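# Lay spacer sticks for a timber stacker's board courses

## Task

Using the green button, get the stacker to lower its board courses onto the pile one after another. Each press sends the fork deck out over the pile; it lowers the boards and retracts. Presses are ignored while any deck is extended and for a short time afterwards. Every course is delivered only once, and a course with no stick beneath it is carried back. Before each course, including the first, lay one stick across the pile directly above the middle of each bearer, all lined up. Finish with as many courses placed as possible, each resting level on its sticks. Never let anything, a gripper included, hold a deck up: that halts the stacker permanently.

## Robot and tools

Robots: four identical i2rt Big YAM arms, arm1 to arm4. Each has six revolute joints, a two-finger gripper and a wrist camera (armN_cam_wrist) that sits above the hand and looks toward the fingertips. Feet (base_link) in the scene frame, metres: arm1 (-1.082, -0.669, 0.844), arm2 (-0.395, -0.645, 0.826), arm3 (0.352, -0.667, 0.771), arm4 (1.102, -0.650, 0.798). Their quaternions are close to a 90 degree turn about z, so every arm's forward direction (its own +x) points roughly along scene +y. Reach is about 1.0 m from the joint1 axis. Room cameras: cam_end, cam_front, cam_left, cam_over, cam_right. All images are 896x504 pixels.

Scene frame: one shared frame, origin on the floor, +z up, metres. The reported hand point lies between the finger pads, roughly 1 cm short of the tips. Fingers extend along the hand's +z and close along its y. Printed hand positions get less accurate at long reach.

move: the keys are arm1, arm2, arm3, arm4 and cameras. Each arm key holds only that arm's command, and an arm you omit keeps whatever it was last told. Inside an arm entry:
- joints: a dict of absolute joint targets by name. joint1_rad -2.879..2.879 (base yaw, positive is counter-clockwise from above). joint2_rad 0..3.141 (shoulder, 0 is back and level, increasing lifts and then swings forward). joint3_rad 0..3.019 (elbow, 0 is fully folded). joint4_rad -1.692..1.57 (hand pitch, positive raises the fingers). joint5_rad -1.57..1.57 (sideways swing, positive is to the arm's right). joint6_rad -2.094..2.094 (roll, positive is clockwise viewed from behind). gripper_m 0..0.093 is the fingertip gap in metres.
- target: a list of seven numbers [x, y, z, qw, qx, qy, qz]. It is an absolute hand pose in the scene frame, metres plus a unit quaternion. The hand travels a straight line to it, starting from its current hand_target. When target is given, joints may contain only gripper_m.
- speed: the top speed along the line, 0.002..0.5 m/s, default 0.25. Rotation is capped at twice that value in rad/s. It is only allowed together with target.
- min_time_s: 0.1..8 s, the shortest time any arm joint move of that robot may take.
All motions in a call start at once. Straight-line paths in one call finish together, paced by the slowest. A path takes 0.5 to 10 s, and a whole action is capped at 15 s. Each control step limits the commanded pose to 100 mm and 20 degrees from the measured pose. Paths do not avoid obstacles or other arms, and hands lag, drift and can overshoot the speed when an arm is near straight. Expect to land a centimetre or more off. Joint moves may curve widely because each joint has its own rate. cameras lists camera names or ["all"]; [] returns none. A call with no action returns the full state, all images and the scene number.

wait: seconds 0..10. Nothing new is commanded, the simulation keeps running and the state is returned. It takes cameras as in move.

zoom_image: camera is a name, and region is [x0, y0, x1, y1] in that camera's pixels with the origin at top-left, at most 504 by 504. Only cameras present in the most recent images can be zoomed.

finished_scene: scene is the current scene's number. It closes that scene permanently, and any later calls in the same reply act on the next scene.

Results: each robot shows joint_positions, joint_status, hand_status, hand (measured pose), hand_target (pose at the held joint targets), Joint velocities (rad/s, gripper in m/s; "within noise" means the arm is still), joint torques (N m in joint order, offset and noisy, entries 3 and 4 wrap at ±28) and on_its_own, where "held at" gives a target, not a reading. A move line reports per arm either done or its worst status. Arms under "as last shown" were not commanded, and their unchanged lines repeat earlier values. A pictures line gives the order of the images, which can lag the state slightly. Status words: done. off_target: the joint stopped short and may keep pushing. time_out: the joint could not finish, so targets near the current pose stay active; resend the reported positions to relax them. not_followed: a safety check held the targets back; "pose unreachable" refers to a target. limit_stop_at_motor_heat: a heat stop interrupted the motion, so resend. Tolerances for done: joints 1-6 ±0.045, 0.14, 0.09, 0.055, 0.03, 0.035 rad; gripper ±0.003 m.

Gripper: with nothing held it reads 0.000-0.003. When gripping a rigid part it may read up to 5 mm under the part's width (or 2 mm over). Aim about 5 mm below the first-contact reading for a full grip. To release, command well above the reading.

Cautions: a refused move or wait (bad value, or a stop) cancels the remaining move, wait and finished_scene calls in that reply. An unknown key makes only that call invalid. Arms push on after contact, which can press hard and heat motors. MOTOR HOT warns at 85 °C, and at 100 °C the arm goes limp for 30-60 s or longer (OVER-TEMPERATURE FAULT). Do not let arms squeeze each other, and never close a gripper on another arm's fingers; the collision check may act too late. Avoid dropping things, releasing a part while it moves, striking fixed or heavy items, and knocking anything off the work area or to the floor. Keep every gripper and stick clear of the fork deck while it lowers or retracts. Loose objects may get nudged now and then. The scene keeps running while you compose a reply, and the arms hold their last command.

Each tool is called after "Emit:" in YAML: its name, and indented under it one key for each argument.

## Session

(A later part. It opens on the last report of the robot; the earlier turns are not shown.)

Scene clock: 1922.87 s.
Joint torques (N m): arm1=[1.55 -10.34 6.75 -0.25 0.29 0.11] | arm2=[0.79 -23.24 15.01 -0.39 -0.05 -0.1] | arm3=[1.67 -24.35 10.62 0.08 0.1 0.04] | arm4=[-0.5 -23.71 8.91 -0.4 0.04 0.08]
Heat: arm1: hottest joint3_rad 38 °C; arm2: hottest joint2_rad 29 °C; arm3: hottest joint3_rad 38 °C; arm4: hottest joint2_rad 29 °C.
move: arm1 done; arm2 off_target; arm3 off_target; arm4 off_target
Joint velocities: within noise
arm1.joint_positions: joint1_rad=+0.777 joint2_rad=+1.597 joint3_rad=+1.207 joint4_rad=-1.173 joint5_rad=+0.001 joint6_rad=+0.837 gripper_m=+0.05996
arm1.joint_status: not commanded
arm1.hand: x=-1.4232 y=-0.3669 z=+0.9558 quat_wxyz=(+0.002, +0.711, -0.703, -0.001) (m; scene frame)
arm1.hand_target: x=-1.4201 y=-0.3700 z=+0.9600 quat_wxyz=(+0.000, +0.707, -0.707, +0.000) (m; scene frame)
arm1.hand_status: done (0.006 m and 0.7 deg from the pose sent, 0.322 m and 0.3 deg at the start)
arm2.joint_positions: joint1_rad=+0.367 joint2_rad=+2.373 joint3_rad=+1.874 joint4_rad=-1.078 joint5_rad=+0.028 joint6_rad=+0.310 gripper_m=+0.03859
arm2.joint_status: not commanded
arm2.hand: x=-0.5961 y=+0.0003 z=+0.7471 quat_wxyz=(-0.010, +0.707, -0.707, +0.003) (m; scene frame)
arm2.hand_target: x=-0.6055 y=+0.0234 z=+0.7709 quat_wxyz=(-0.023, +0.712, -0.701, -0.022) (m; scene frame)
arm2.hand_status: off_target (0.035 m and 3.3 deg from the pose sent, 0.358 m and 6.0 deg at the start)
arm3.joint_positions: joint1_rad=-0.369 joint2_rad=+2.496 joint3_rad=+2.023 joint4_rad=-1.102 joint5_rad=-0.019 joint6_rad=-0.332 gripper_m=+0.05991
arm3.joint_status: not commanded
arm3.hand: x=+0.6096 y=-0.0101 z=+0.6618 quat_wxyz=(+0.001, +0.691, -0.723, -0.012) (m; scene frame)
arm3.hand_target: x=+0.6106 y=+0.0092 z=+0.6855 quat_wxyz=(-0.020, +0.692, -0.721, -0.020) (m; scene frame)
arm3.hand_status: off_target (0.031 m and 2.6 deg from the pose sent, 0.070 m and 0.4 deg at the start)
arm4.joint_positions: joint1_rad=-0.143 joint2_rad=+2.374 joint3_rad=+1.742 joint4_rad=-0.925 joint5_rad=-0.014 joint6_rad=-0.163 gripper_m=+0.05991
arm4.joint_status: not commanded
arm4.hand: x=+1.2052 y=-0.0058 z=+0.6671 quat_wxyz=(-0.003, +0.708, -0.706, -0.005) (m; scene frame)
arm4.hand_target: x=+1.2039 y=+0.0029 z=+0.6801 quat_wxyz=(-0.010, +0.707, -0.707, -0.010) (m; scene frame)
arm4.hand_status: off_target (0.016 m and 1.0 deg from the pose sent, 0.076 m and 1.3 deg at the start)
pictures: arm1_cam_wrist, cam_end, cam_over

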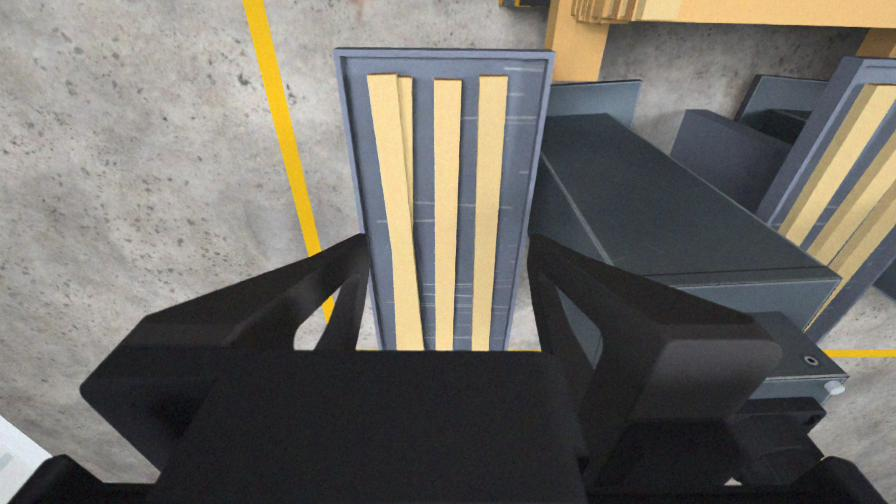

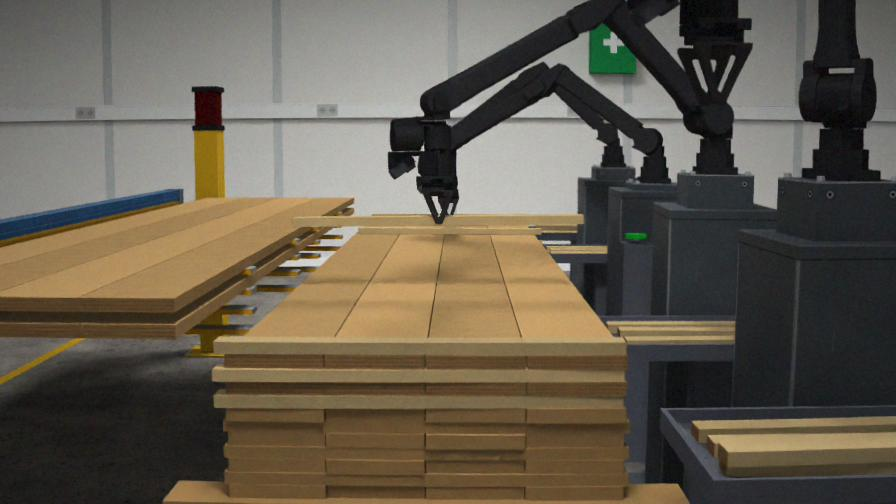

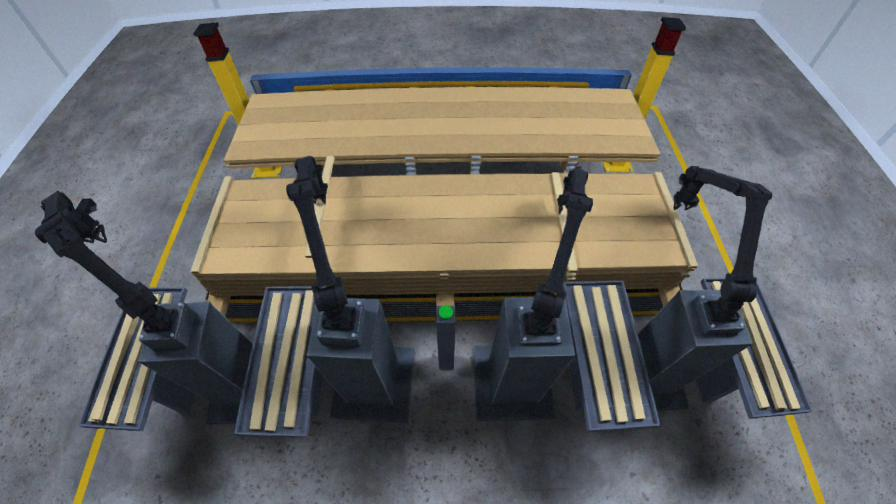

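Emit:
move:
  arm2: {"target": [-0.613, 0.034, 0.68, -0.026, 0.7193, -0.6947, -0.026], "speed": 0.15}
  arm3: {"target": [0.65, -0.12, 0.86, 0, 0.7071, -0.7071, 0], "speed": 0.3}
  arm4: {"target": [1.26, -0.12, 0.86, 0, 0.7071, -0.7071, 0], "speed": 0.3}
  arm1: {"target": [-1.425, -0.69, 0.655, 0, 0.7049, -0.7093, 0], "speed": 0.3}
  cameras: []

Emit:
move:
  arm3: {"target": [0.735, -0.36, 0.97, 0, 0.7071, -0.7071, 0], "speed": 0.35}
  arm4: {"target": [1.42, -0.37, 0.96, 0, 0.7071, -0.7071, 0], "speed": 0.35}
  arm1: {"target": [-1.426, -0.69, 0.56, 0, 0.7049, -0.7093, 0], "speed": 0.2}
  cameras: ["cam_end", "cam_over", "arm1_cam_wrist", "arm3_cam_wrist", "arm4_cam_wrist"]

Emit:
zoom_image:
  camera: "cam_end"
  region: [200, 150, 650, 400]

Emit:
zoom_image:
  camera: "cam_over"
  region: [290, 150, 370, 280]

Scene clock: 1945.13 s.
Joint torques (N m): arm1=[1.79 -8.18 2.97 0.73 0.32 0.14] | arm2=[1.32 -24.18 13.98 0.43 0.05 -0.09] | arm3=[0.26 -20.19 7.77 0.03 0.09 -0.11] | arm4=[-1.79 -18.49 8.27 -0.38 0.05 -0.03]
Heat: arm1: hottest joint3_rad 35 °C; arm2: hottest joint3_rad 34 °C; arm3: hottest joint3_rad 38 °C; arm4: hottest joint2_rad 29 °C.
move: arm1 off_target; arm2 off_target; arm3 done; arm4 done
Joint velocities: within noise
arm1.joint_positions: joint1_rad=+1.553 joint2_rad=+2.058 joint3_rad=+0.688 joint4_rad=-0.231 joint5_rad=+0.003 joint6_rad=+1.626 gripper_m=+0.05996
arm1.joint_status: not commanded
arm1.hand: x=-1.4096 y=-0.6867 z=+0.6550 quat_wxyz=(-0.010, +0.706, -0.708, +0.012) (m; scene frame)
arm1.hand_target: x=-1.4247 y=-0.6900 z=+0.6554 quat_wxyz=(+0.000, +0.705, -0.709, +0.000) (m; scene frame)
arm1.hand_status: off_target (0.016 m and 1.8 deg from the pose sent, 0.441 m and 1.0 deg at the start)
arm2.joint_positions: joint1_rad=+0.367 joint2_rad=+2.526 joint3_rad=+1.908 joint4_rad=-0.970 joint5_rad=+0.028 joint6_rad=+0.296 gripper_m=+0.03859
arm2.joint_status: not commanded
arm2.hand: x=-0.5976 y=+0.0027 z=+0.6570 quat_wxyz=(-0.007, +0.712, -0.703, +0.008) (m; scene frame)
arm2.hand_target: x=-0.6125 y=+0.0320 z=+0.6817 quat_wxyz=(-0.026, +0.719, -0.694, -0.026) (m; scene frame)
arm2.hand_status: off_target (0.042 m and 4.6 deg from the pose sent, 0.077 m and 4.3 deg at the start)
arm3.joint_positions: joint1_rad=-0.476 joint2_rad=+2.065 joint3_rad=+1.788 joint4_rad=-1.297 joint5_rad=+0.003 joint6_rad=-0.487 gripper_m=+0.05991
arm3.joint_status: not commanded
arm3.hand: x=+0.6458 y=-0.1129 z=+0.8578 quat_wxyz=(-0.004, +0.708, -0.707, -0.003) (m; scene frame)
arm3.hand_target: x=+0.6499 y=-0.1199 z=+0.8600 quat_wxyz=(+0.000, +0.707, -0.707, +0.000) (m; scene frame)
arm3.hand_status: done (0.009 m and 0.6 deg from the pose sent, 0.230 m and 3.0 deg at the start)
arm4.joint_positions: joint1_rad=-0.266 joint2_rad=+1.893 joint3_rad=+1.465 joint4_rad=-1.132 joint5_rad=-0.010 joint6_rad=-0.285 gripper_m=+0.05991
arm4.joint_status: not commanded
arm4.hand: x=+1.2555 y=-0.1153 z=+0.8584 quat_wxyz=(-0.004, +0.708, -0.706, -0.003) (m; scene frame)
arm4.hand_target: x=+1.2599 y=-0.1201 z=+0.8598 quat_wxyz=(+0.000, +0.707, -0.707, +0.000) (m; scene frame)
arm4.hand_status: done (0.007 m and 0.6 deg from the pose sent, 0.231 m and 0.7 deg at the start)
pictures: none
No camera images: "cameras" was empty.

Scene clock: 1947.17 s.
Joint torques (N m): arm1=[1.79 -9.23 0.73 0.75 0.32 0.1] | arm2=[1.32 -24.18 13.98 0.43 0.06 -0.09] | arm3=[0.62 -14.27 7.97 0.06 -0.02 -0.08] | arm4=[-1.26 -12.63 9.57 -0.44 -0.08 -0.07]
Heat: arm1: hottest joint3_rad 35 °C; arm2: hottest joint3_rad 34 °C; arm3: hottest joint3_rad 39 °C; arm4: hottest joint2_rad 30 °C.
move: arm1 done; arm3 done; arm4 done
Joint velocities: within noise
arm1.joint_positions: joint1_rad=+1.553 joint2_rad=+2.364 joint3_rad=+0.799 joint4_rad=-0.022 joint5_rad=+0.003 joint6_rad=+1.627 gripper_m=+0.05996
arm1.joint_status: not commanded
arm1.hand: x=-1.4188 y=-0.6877 z=+0.5617 quat_wxyz=(-0.006, +0.706, -0.708, +0.007) (m; scene frame)
arm1.hand_target: x=-1.4260 y=-0.6900 z=+0.5601 quat_wxyz=(+0.000, +0.705, -0.709, +0.000) (m; scene frame)
arm1.hand_status: done (0.008 m and 1.1 deg from the pose sent, 0.096 m and 1.8 deg at the start)
arm2: as last shown
arm3.joint_positions: joint1_rad=-0.873 joint2_rad=+1.651 joint3_rad=+1.492 joint4_rad=-1.411 joint5_rad=+0.010 joint6_rad=-0.878 gripper_m=+0.05991
arm3.joint_status: not commanded
arm3.hand: x=+0.7370 y=-0.3550 z=+0.9693 quat_wxyz=(-0.005, +0.706, -0.709, +0.001) (m; scene frame)
arm3.hand_target: x=+0.7350 y=-0.3600 z=+0.9699 quat_wxyz=(+0.000, +0.707, -0.707, +0.000) (m; scene frame)
arm3.hand_status: done (0.005 m and 0.6 deg from the pose sent, 0.286 m and 0.6 deg at the start)
arm4.joint_positions: joint1_rad=-0.831 joint2_rad=+1.490 joint3_rad=+1.201 joint4_rad=-1.284 joint5_rad=-0.007 joint6_rad=-0.846 gripper_m=+0.05991
arm4.joint_status: not commanded
arm4.hand: x=+1.4182 y=-0.3684 z=+0.9557 quat_wxyz=(+0.000, +0.706, -0.708, +0.001) (m; scene frame)
arm4.hand_target: x=+1.4200 y=-0.3701 z=+0.9600 quat_wxyz=(+0.000, +0.707, -0.707, +0.000) (m; scene frame)
arm4.hand_status: done (0.005 m and 0.2 deg from the pose sent, 0.320 m and 0.6 deg at the start)
pictures: arm1_cam_wrist, arm3_cam_wrist, arm4_cam_wrist, cam_end, cam_over

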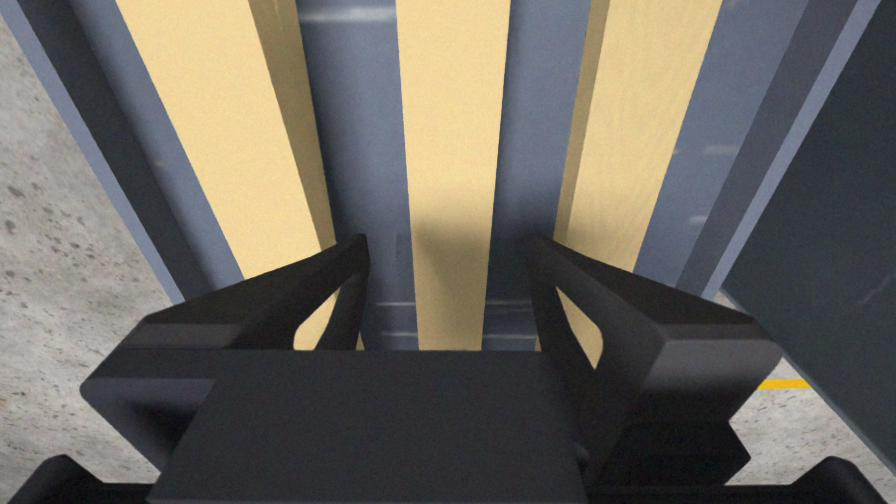

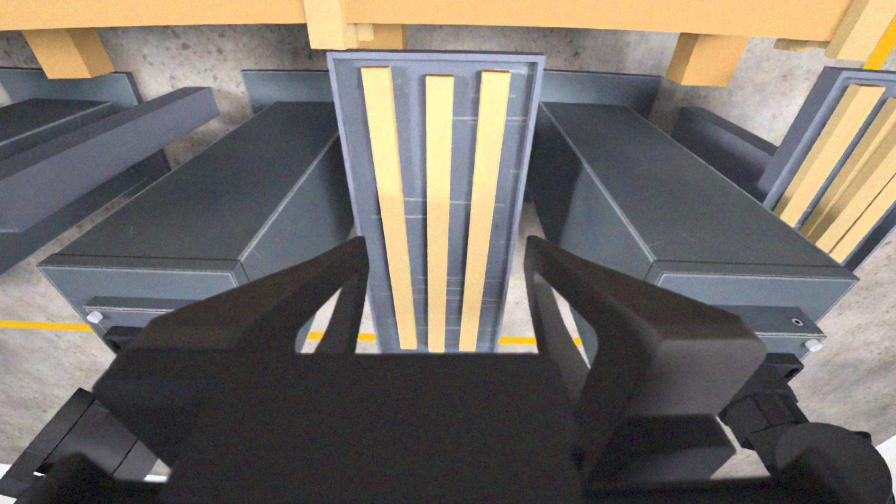

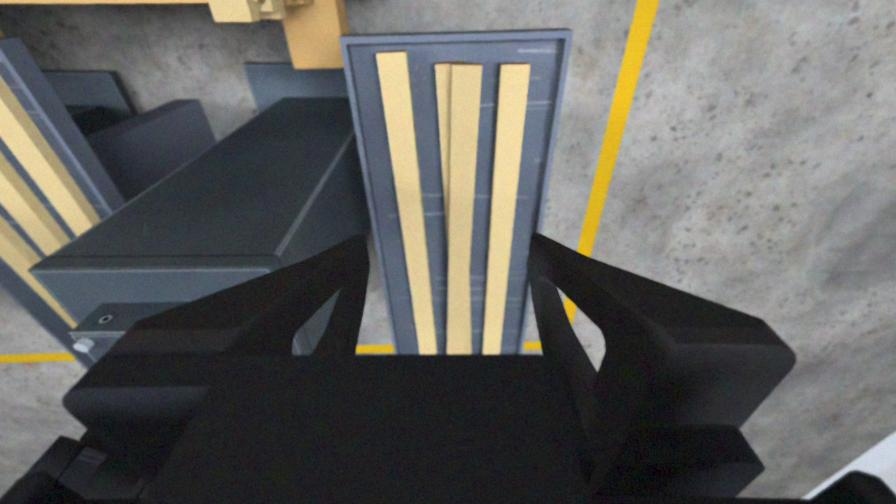

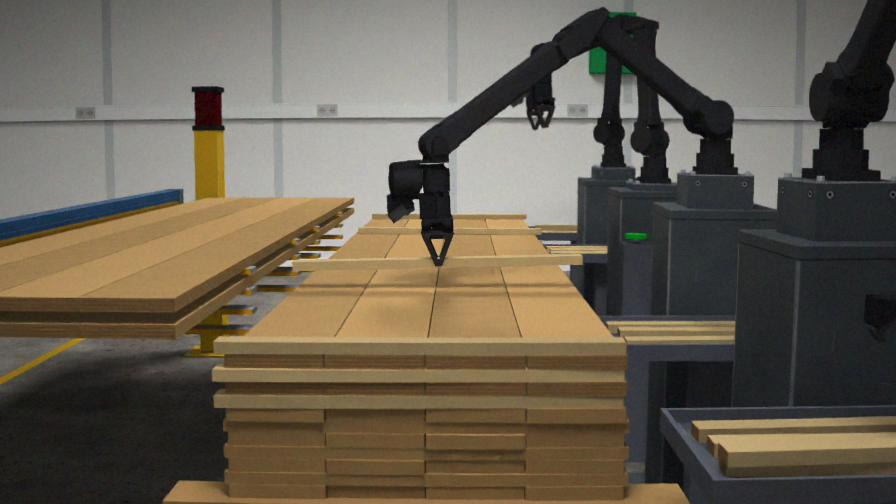

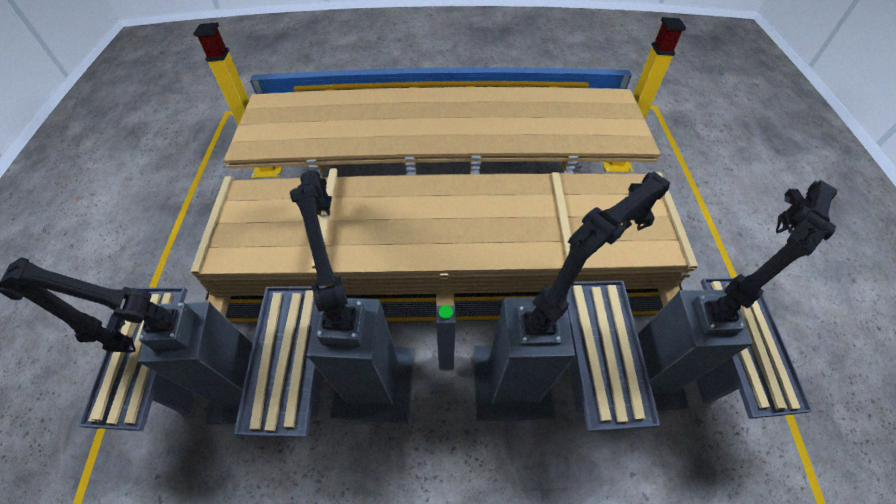

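Scaled by 1.120.

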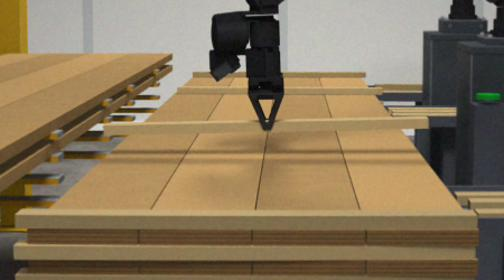

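Scaled by 3.877.

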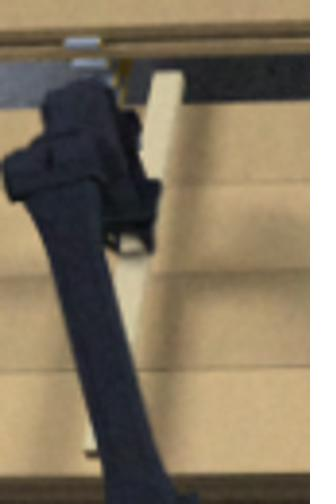

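Emit:
move:
  arm2: {"target": [-0.624, 0.033, 0.645, -0.034, 0.7180, -0.6960, -0.034], "speed": 0.08}
  arm1: {"target": [-1.426, -0.69, 0.5175, 0, 0.7049, -0.7093, 0], "speed": 0.1}
  arm3: {"target": [0.729, -0.69, 0.60, 0, 0.6965, -0.7175, 0], "speed": 0.25}
  arm4: {"target": [1.518, -0.69, 0.60, 0, 0.7181, -0.6959, 0], "speed": 0.25}
  cameras: ["cam_end", "cam_over", "arm1_cam_wrist", "arm3_cam_wrist", "arm4_cam_wrist"]

Emit:
zoom_image:
  camera: "cam_end"
  region: [200, 150, 650, 400]

Emit:
zoom_image:
  camera: "cam_over"
  region: [290, 150, 370, 280]

Scene clock: 1979.53 s.
Joint torques (N m): arm1=[1.67 -9.82 0.27 0.79 0.31 0.1] | arm2=[1.73 -23.88 13.68 0.5 0.11 0.09] | arm3=[0.15 -9.82 3.7 0.72 -0.09 -0.1] | arm4=[-1.32 -13.68 4.83 0.39 -0.11 -0.04]
Heat: arm1: hottest joint2_rad 31 °C; arm2: hottest joint3_rad 36 °C; arm3: hottest joint3_rad 38 °C; arm4: hottest joint3_rad 30 °C.
move: arm1 done; arm2 off_target; arm3 done; arm4 done
Joint velocities: within noise
arm1.joint_positions: joint1_rad=+1.553 joint2_rad=+2.492 joint3_rad=+0.864 joint4_rad=+0.043 joint5_rad=+0.003 joint6_rad=+1.627 gripper_m=+0.05996
arm1.joint_status: not commanded
arm1.hand: x=-1.4209 y=-0.6881 z=+0.5202 quat_wxyz=(-0.004, +0.706, -0.708, +0.006) (m; scene frame)
arm1.hand_target: x=-1.4259 y=-0.6900 z=+0.5177 quat_wxyz=(+0.000, +0.705, -0.709, +0.000) (m; scene frame)
arm1.hand_status: done (0.006 m and 0.9 deg from the pose sent, 0.045 m and 1.1 deg at the start)
arm2.joint_positions: joint1_rad=+0.378 joint2_rad=+2.574 joint3_rad=+1.908 joint4_rad=-0.896 joint5_rad=+0.033 joint6_rad=+0.296 gripper_m=+0.03859
arm2.joint_status: not commanded
arm2.hand: x=-0.6051 y=+0.0038 z=+0.6257 quat_wxyz=(-0.016, +0.715, -0.699, -0.002) (m; scene frame)
arm2.hand_target: x=-0.6236 y=+0.0311 z=+0.6468 quat_wxyz=(-0.034, +0.717, -0.695, -0.035) (m; scene frame)
arm2.hand_status: off_target (0.040 m and 4.2 deg from the pose sent, 0.042 m and 5.8 deg at the start)
arm3.joint_positions: joint1_rad=-1.610 joint2_rad=+2.015 joint3_rad=+0.782 joint4_rad=-0.343 joint5_rad=+0.015 joint6_rad=-1.592 gripper_m=+0.05991
arm3.joint_status: not commanded
arm3.hand: x=+0.7225 y=-0.6855 z=+0.6061 quat_wxyz=(+0.002, +0.697, -0.717, -0.001) (m; scene frame)
arm3.hand_target: x=+0.7288 y=-0.6900 z=+0.6002 quat_wxyz=(+0.000, +0.696, -0.718, +0.000) (m; scene frame)
arm3.hand_status: done (0.010 m and 0.3 deg from the pose sent, 0.499 m and 1.6 deg at the start)
arm4.joint_positions: joint1_rad=-1.639 joint2_rad=+2.142 joint3_rad=+0.919 joint4_rad=-0.365 joint5_rad=-0.001 joint6_rad=-1.688 gripper_m=+0.05991
arm4.joint_status: not commanded
arm4.hand: x=+1.5107 y=-0.6865 z=+0.6062 quat_wxyz=(+0.004, +0.718, -0.696, -0.003) (m; scene frame)
arm4.hand_target: x=+1.5179 y=-0.6900 z=+0.6003 quat_wxyz=(+0.000, +0.718, -0.696, +0.000) (m; scene frame)
arm4.hand_status: done (0.010 m and 0.6 deg from the pose sent, 0.490 m and 1.9 deg at the start)
pictures: arm1_cam_wrist, arm3_cam_wrist, arm4_cam_wrist, cam_end, cam_over

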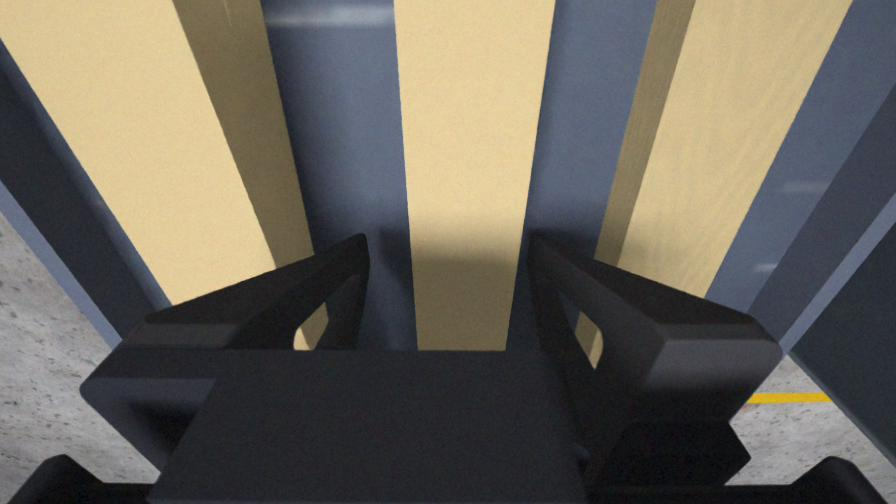

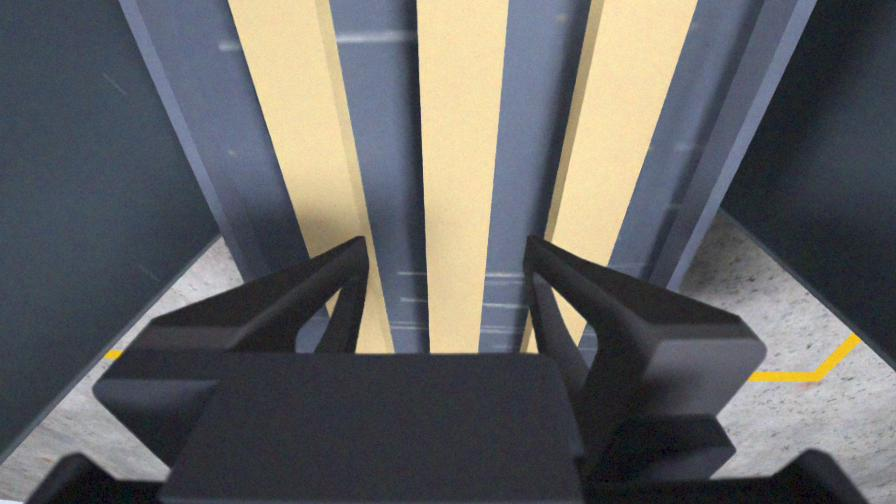

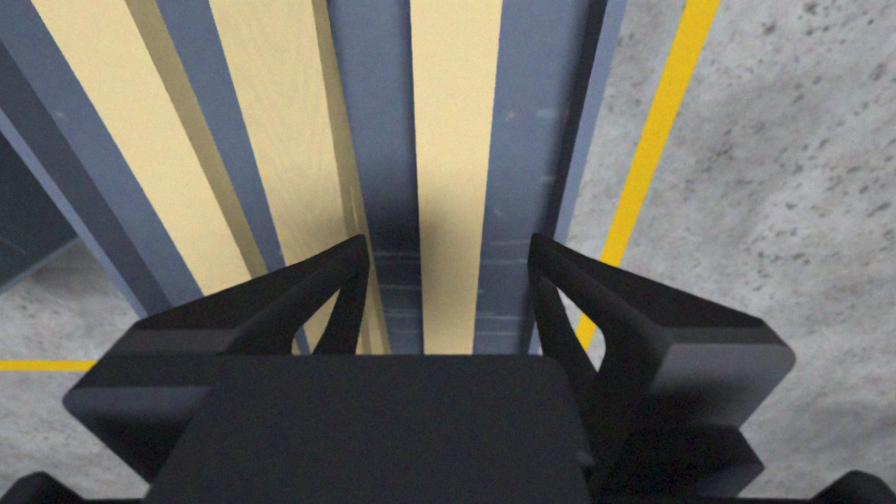

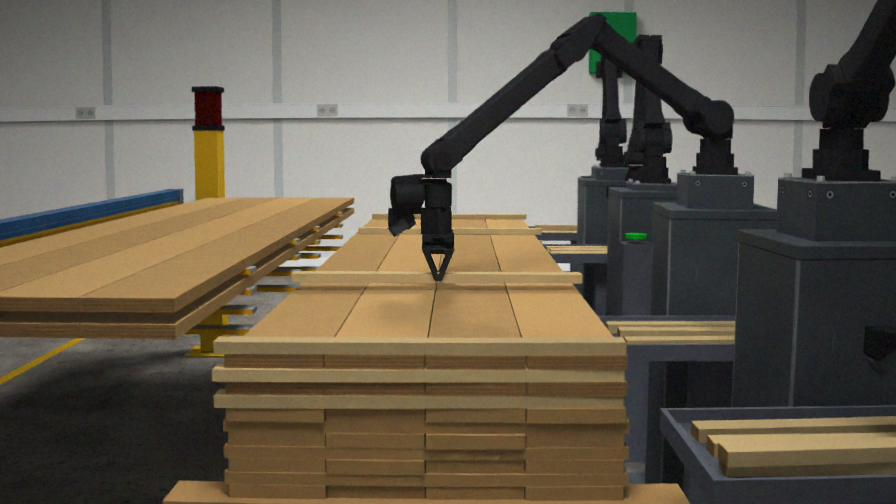

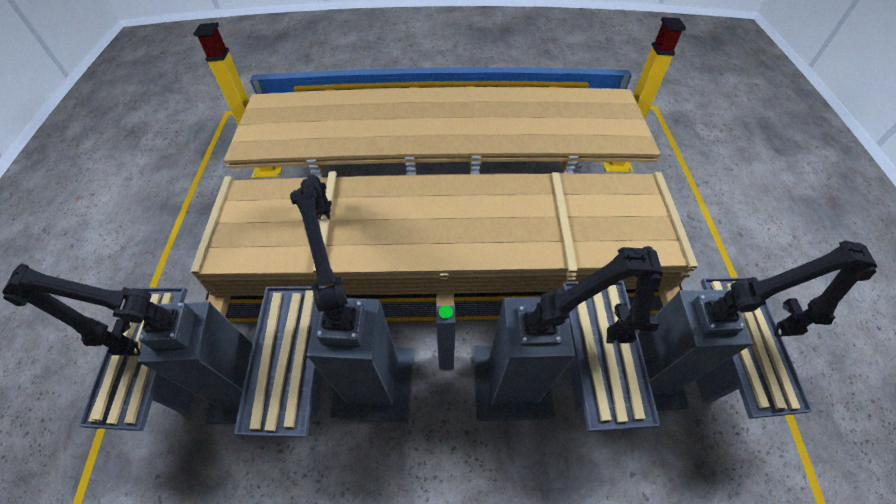

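Scaled by 1.120.

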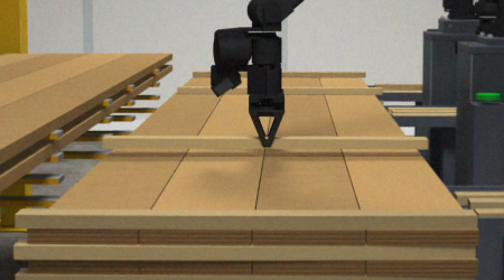

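Scaled by 3.877.

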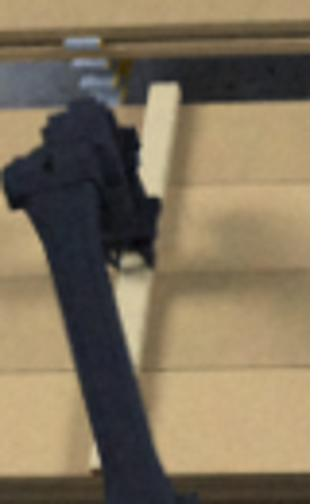

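Emit:
move:
  arm2: {"target": [-0.624, 0.033, 0.633, -0.034, 0.7134, -0.7007, -0.034], "speed": 0.05}
  arm1: {"target": [-1.4195, -0.69, 0.5175, 0, 0.7049, -0.7093, 0], "speed": 0.1}
  arm3: {"target": [0.735, -0.69, 0.540, 0, 0.6965, -0.7175, 0], "speed": 0.15}
  arm4: {"target": [1.516, -0.69, 0.540, 0, 0.7181, -0.6959, 0], "speed": 0.15}
  cameras: ["cam_end", "cam_over", "arm1_cam_wrist", "arm3_cam_wrist", "arm4_cam_wrist"]

Emit:
zoom_image:
  camera: "cam_end"
  region: [200, 150, 650, 400]

Emit:
zoom_image:
  camera: "cam_over"
  region: [290, 150, 370, 280]

Scene clock: 2003.27 s.
Joint torques (N m): arm1=[1.73 -9.41 -0.85 0.83 0.31 0.11] | arm2=[1.79 -23.94 13.46 0.5 0.1 0.19] | arm3=[0.09 -10.75 2.43 0.72 -0.09 -0.11] | arm4=[-1.44 -14.74 3.38 0.38 -0.11 -0.04]
Heat: arm1: hottest joint2_rad 30 °C; arm2: hottest joint3_rad 37 °C; arm3: hottest joint3_rad 36 °C; arm4: hottest joint2_rad 29 °C.
move: arm1 done; arm2 off_target; arm3 done; arm4 done
Joint velocities: within noise
arm1.joint_positions: joint1_rad=+1.553 joint2_rad=+2.492 joint3_rad=+0.864 joint4_rad=+0.060 joint5_rad=+0.003 joint6_rad=+1.627 gripper_m=+0.05996
arm1.joint_status: not commanded
arm1.hand: x=-1.4249 y=-0.6883 z=+0.5201 quat_wxyz=(+0.002, +0.706, -0.708, +0.001) (m; scene frame)
arm1.hand_target: x=-1.4195 y=-0.6899 z=+0.5176 quat_wxyz=(+0.000, +0.705, -0.709, +0.000) (m; scene frame)
arm1.hand_status: done (0.006 m and 0.3 deg from the pose sent, 0.004 m and 0.9 deg at the start)
arm2.joint_positions: joint1_rad=+0.378 joint2_rad=+2.599 joint3_rad=+1.915 joint4_rad=-0.881 joint5_rad=+0.033 joint6_rad=+0.298 gripper_m=+0.03859
arm2.joint_status: not commanded
arm2.hand: x=-0.6048 y=+0.0027 z=+0.6120 quat_wxyz=(-0.015, +0.714, -0.700, -0.001) (m; scene frame)
arm2.hand_target: x=-0.6236 y=+0.0310 z=+0.6347 quat_wxyz=(-0.034, +0.713, -0.700, -0.035) (m; scene frame)
arm2.hand_status: off_target (0.042 m and 4.3 deg from the pose sent, 0.036 m and 4.2 deg at the start)
arm3.joint_positions: joint1_rad=-1.610 joint2_rad=+2.197 joint3_rad=+0.843 joint4_rad=-0.217 joint5_rad=+0.015 joint6_rad=-1.593 gripper_m=+0.05991
arm3.joint_status: not commanded
arm3.hand: x=+0.7325 y=-0.6852 z=+0.5476 quat_wxyz=(+0.001, +0.698, -0.716, +0.000) (m; scene frame)
arm3.hand_target: x=+0.7348 y=-0.6899 z=+0.5402 quat_wxyz=(+0.000, +0.697, -0.718, +0.000) (m; scene frame)
arm3.hand_status: done (0.009 m and 0.2 deg from the pose sent, 0.067 m and 0.3 deg at the start)
arm4.joint_positions: joint1_rad=-1.639 joint2_rad=+2.311 joint3_rad=+0.968 joint4_rad=-0.246 joint5_rad=-0.001 joint6_rad=-1.688 gripper_m=+0.05991
arm4.joint_status: not commanded
arm4.hand: x=+1.5115 y=-0.6868 z=+0.5455 quat_wxyz=(+0.004, +0.718, -0.696, -0.003) (m; scene frame)
arm4.hand_target: x=+1.5159 y=-0.6900 z=+0.5402 quat_wxyz=(+0.000, +0.718, -0.696, +0.000) (m; scene frame)
arm4.hand_status: done (0.008 m and 0.5 deg from the pose sent, 0.067 m and 0.6 deg at the start)
pictures: arm1_cam_wrist, arm3_cam_wrist, arm4_cam_wrist, cam_end, cam_over

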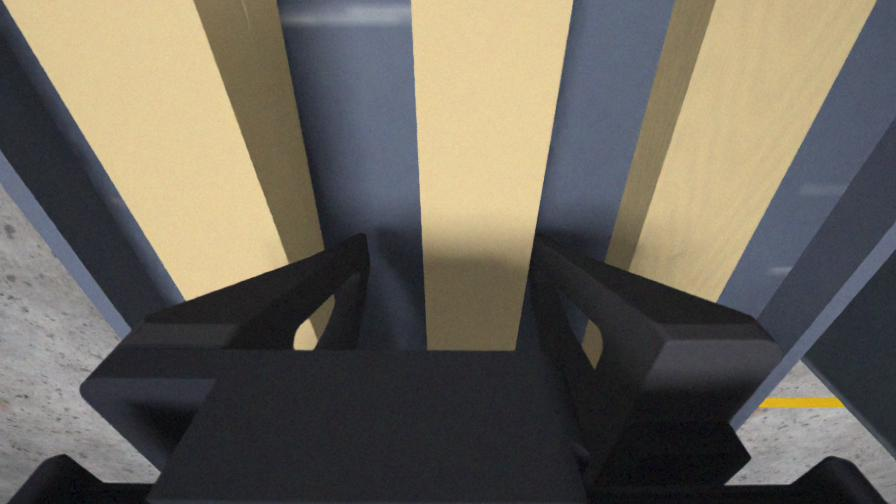

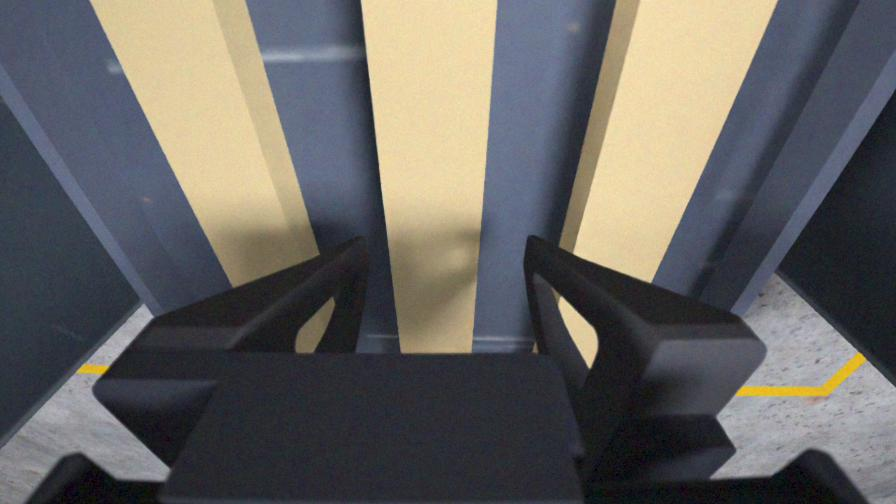

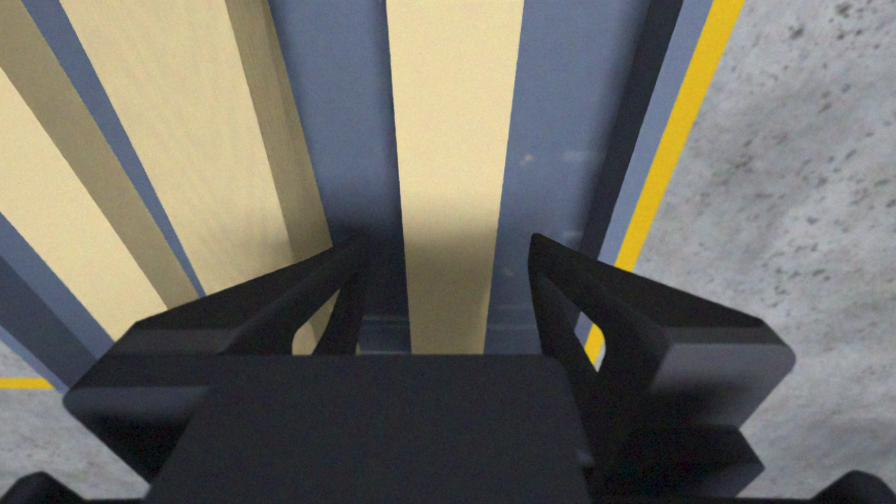

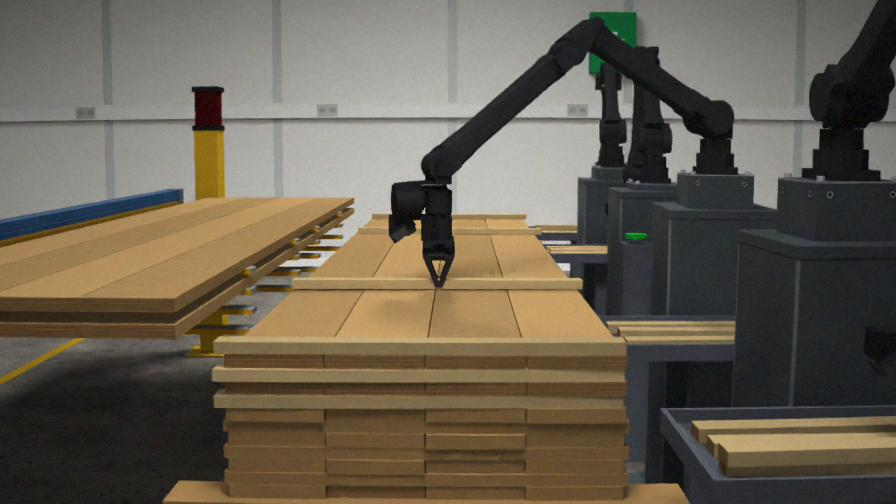

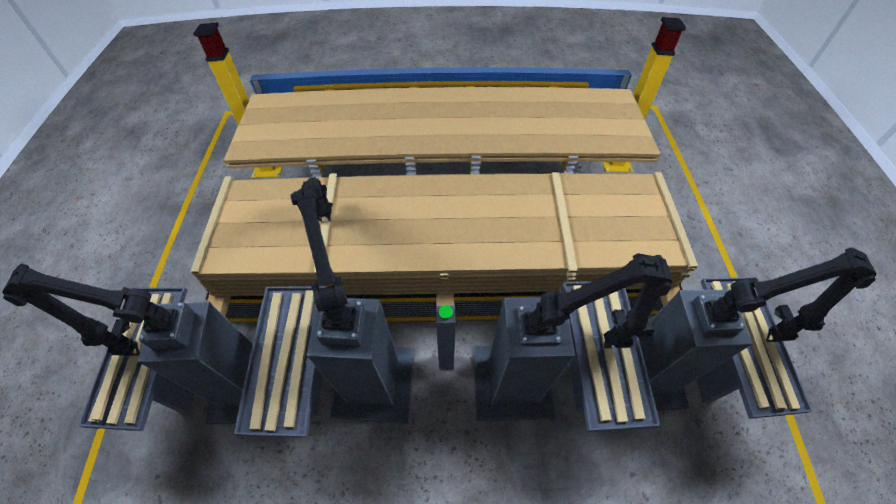

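Scaled by 1.120.

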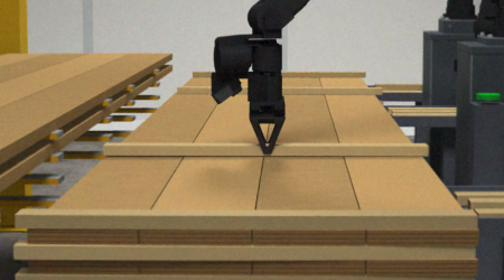

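Scaled by 3.877.

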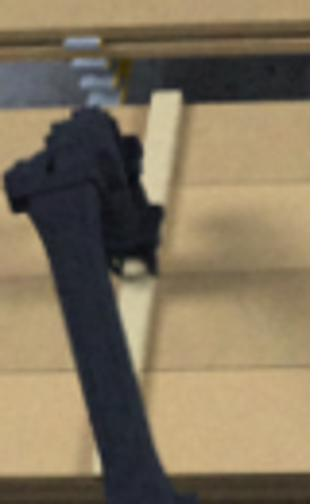

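Emit:
move:
  arm2: {"target": [-0.624, 0.033, 0.625, -0.034, 0.7082, -0.7061, -0.034], "speed": 0.04}
  arm1: {"target": [-1.409, -0.69, 0.5175, 0, 0.7049, -0.7093, 0], "speed": 0.05}
  arm3: {"target": [0.730, -0.69, 0.512, 0, 0.6965, -0.7175, 0], "speed": 0.1}
  arm4: {"target": [1.515, -0.69, 0.514, 0, 0.7181, -0.6959, 0], "speed": 0.1}
  cameras: ["cam_end", "cam_over", "arm1_cam_wrist", "arm3_cam_wrist", "arm4_cam_wrist"]

Emit:
zoom_image:
  camera: "cam_end"
  region: [200, 150, 650, 400]

Emit:
zoom_image:
  camera: "cam_over"
  region: [290, 150, 370, 280]

Scene clock: 2027.97 s.
Joint torques (N m): arm1=[2.02 -9.29 -1.13 0.83 0.31 0.11] | arm2=[1.79 -23.47 13.56 0.59 0.12 0.25] | arm3=[-0.03 -10.87 1.76 0.73 -0.1 -0.11] | arm4=[-1.38 -14.68 2.99 0.39 -0.11 -0.04]
Heat: arm1: hottest joint2_rad 29 °C; arm2: hottest joint3_rad 39 °C; arm3: hottest joint3_rad 34 °C; arm4: hottest joint2_rad 29 °C.
move: arm1 done; arm2 off_target; arm3 done; arm4 done
Joint velocities: within noise
arm1.joint_positions: joint1_rad=+1.553 joint2_rad=+2.496 joint3_rad=+0.840 joint4_rad=+0.089 joint5_rad=+0.003 joint6_rad=+1.627 gripper_m=+0.05996
arm1.joint_status: not commanded
arm1.hand: x=-1.4150 y=-0.6878 z=+0.5194 quat_wxyz=(+0.002, +0.706, -0.708, +0.000) (m; scene frame)
arm1.hand_target: x=-1.4089 y=-0.6899 z=+0.5175 quat_wxyz=(+0.000, +0.705, -0.709, +0.000) (m; scene frame)
arm1.hand_status: done (0.007 m and 0.3 deg from the pose sent, 0.016 m and 0.3 deg at the start)
arm2.joint_positions: joint1_rad=+0.378 joint2_rad=+2.605 joint3_rad=+1.921 joint4_rad=-0.875 joint5_rad=+0.034 joint6_rad=+0.308 gripper_m=+0.03859
arm2.joint_status: not commanded
arm2.hand: x=-0.6054 y=+0.0046 z=+0.6096 quat_wxyz=(-0.016, +0.711, -0.703, -0.004) (m; scene frame)
arm2.hand_target: x=-0.6236 y=+0.0311 z=+0.6267 quat_wxyz=(-0.034, +0.707, -0.705, -0.035) (m; scene frame)
arm2.hand_status: off_target (0.037 m and 4.1 deg from the pose sent, 0.038 m and 4.5 deg at the start)
arm3.joint_positions: joint1_rad=-1.610 joint2_rad=+2.276 joint3_rad=+0.859 joint4_rad=-0.151 joint5_rad=+0.015 joint6_rad=-1.595 gripper_m=+0.05991
arm3.joint_status: not commanded
arm3.hand: x=+0.7299 y=-0.6848 z=+0.5204 quat_wxyz=(+0.000, +0.698, -0.716, +0.002) (m; scene frame)
arm3.hand_target: x=+0.7297 y=-0.6900 z=+0.5123 quat_wxyz=(+0.000, +0.697, -0.718, +0.000) (m; scene frame)
arm3.hand_status: done (0.010 m and 0.4 deg from the pose sent, 0.036 m and 0.2 deg at the start)
arm4.joint_positions: joint1_rad=-1.639 joint2_rad=+2.378 joint3_rad=+0.995 joint4_rad=-0.201 joint5_rad=-0.001 joint6_rad=-1.688 gripper_m=+0.05991
arm4.joint_status: not commanded
arm4.hand: x=+1.5126 y=-0.6869 z=+0.5212 quat_wxyz=(+0.002, +0.718, -0.696, -0.001) (m; scene frame)
arm4.hand_target: x=+1.5150 y=-0.6899 z=+0.5142 quat_wxyz=(+0.000, +0.718, -0.696, +0.000) (m; scene frame)
arm4.hand_status: done (0.008 m and 0.3 deg from the pose sent, 0.032 m and 0.5 deg at the start)
pictures: arm1_cam_wrist, arm3_cam_wrist, arm4_cam_wrist, cam_end, cam_over

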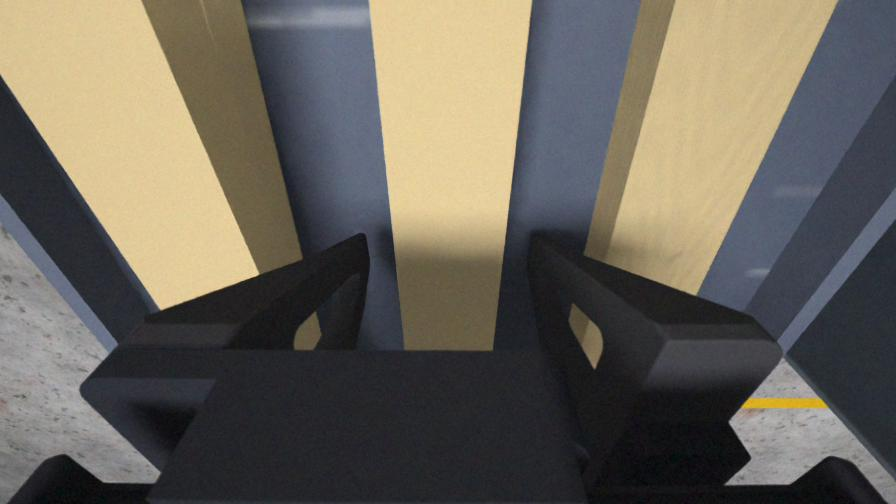

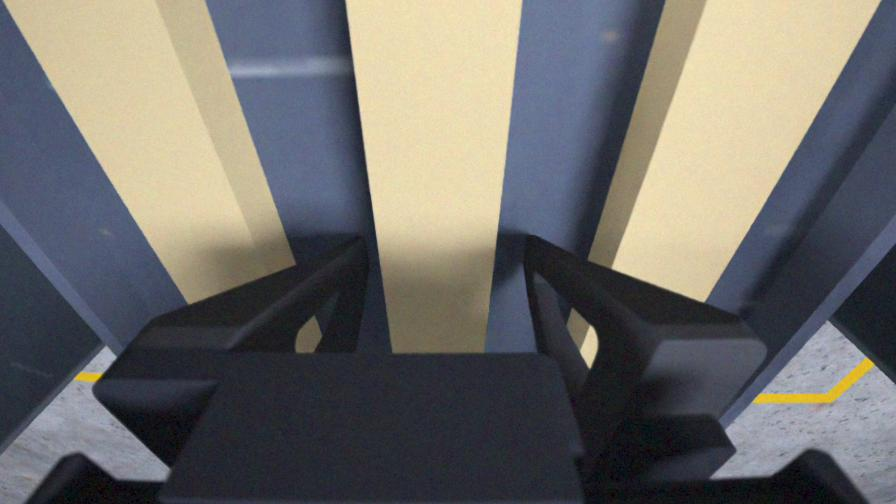

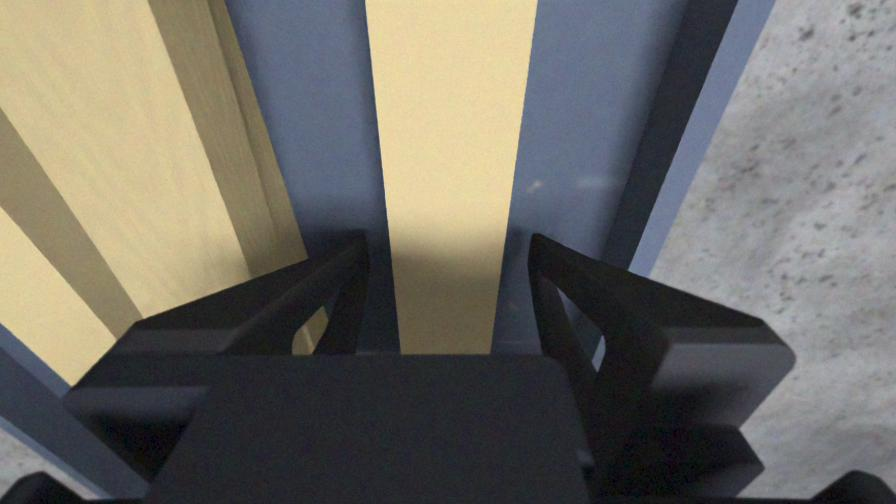

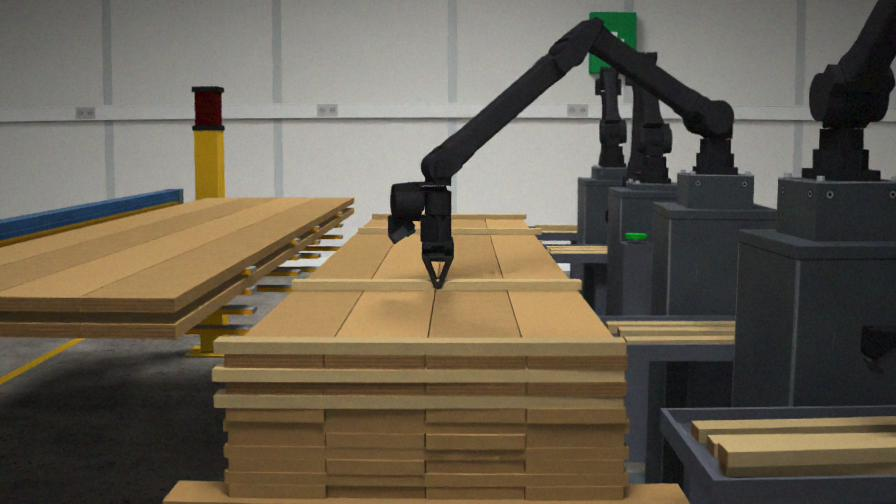

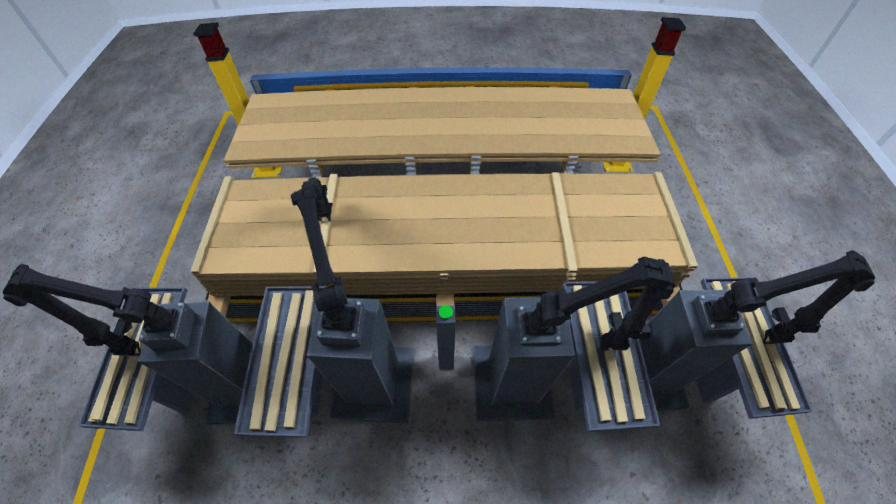

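Scaled by 1.120.

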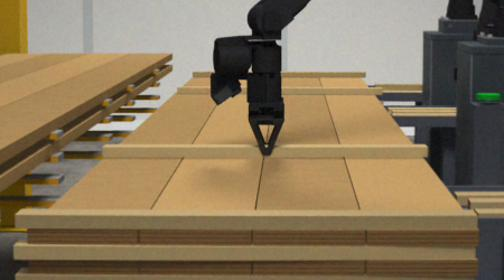

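Scaled by 3.877.

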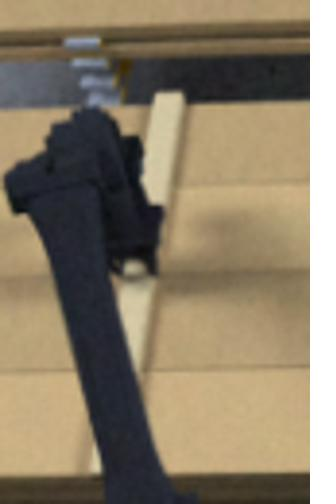

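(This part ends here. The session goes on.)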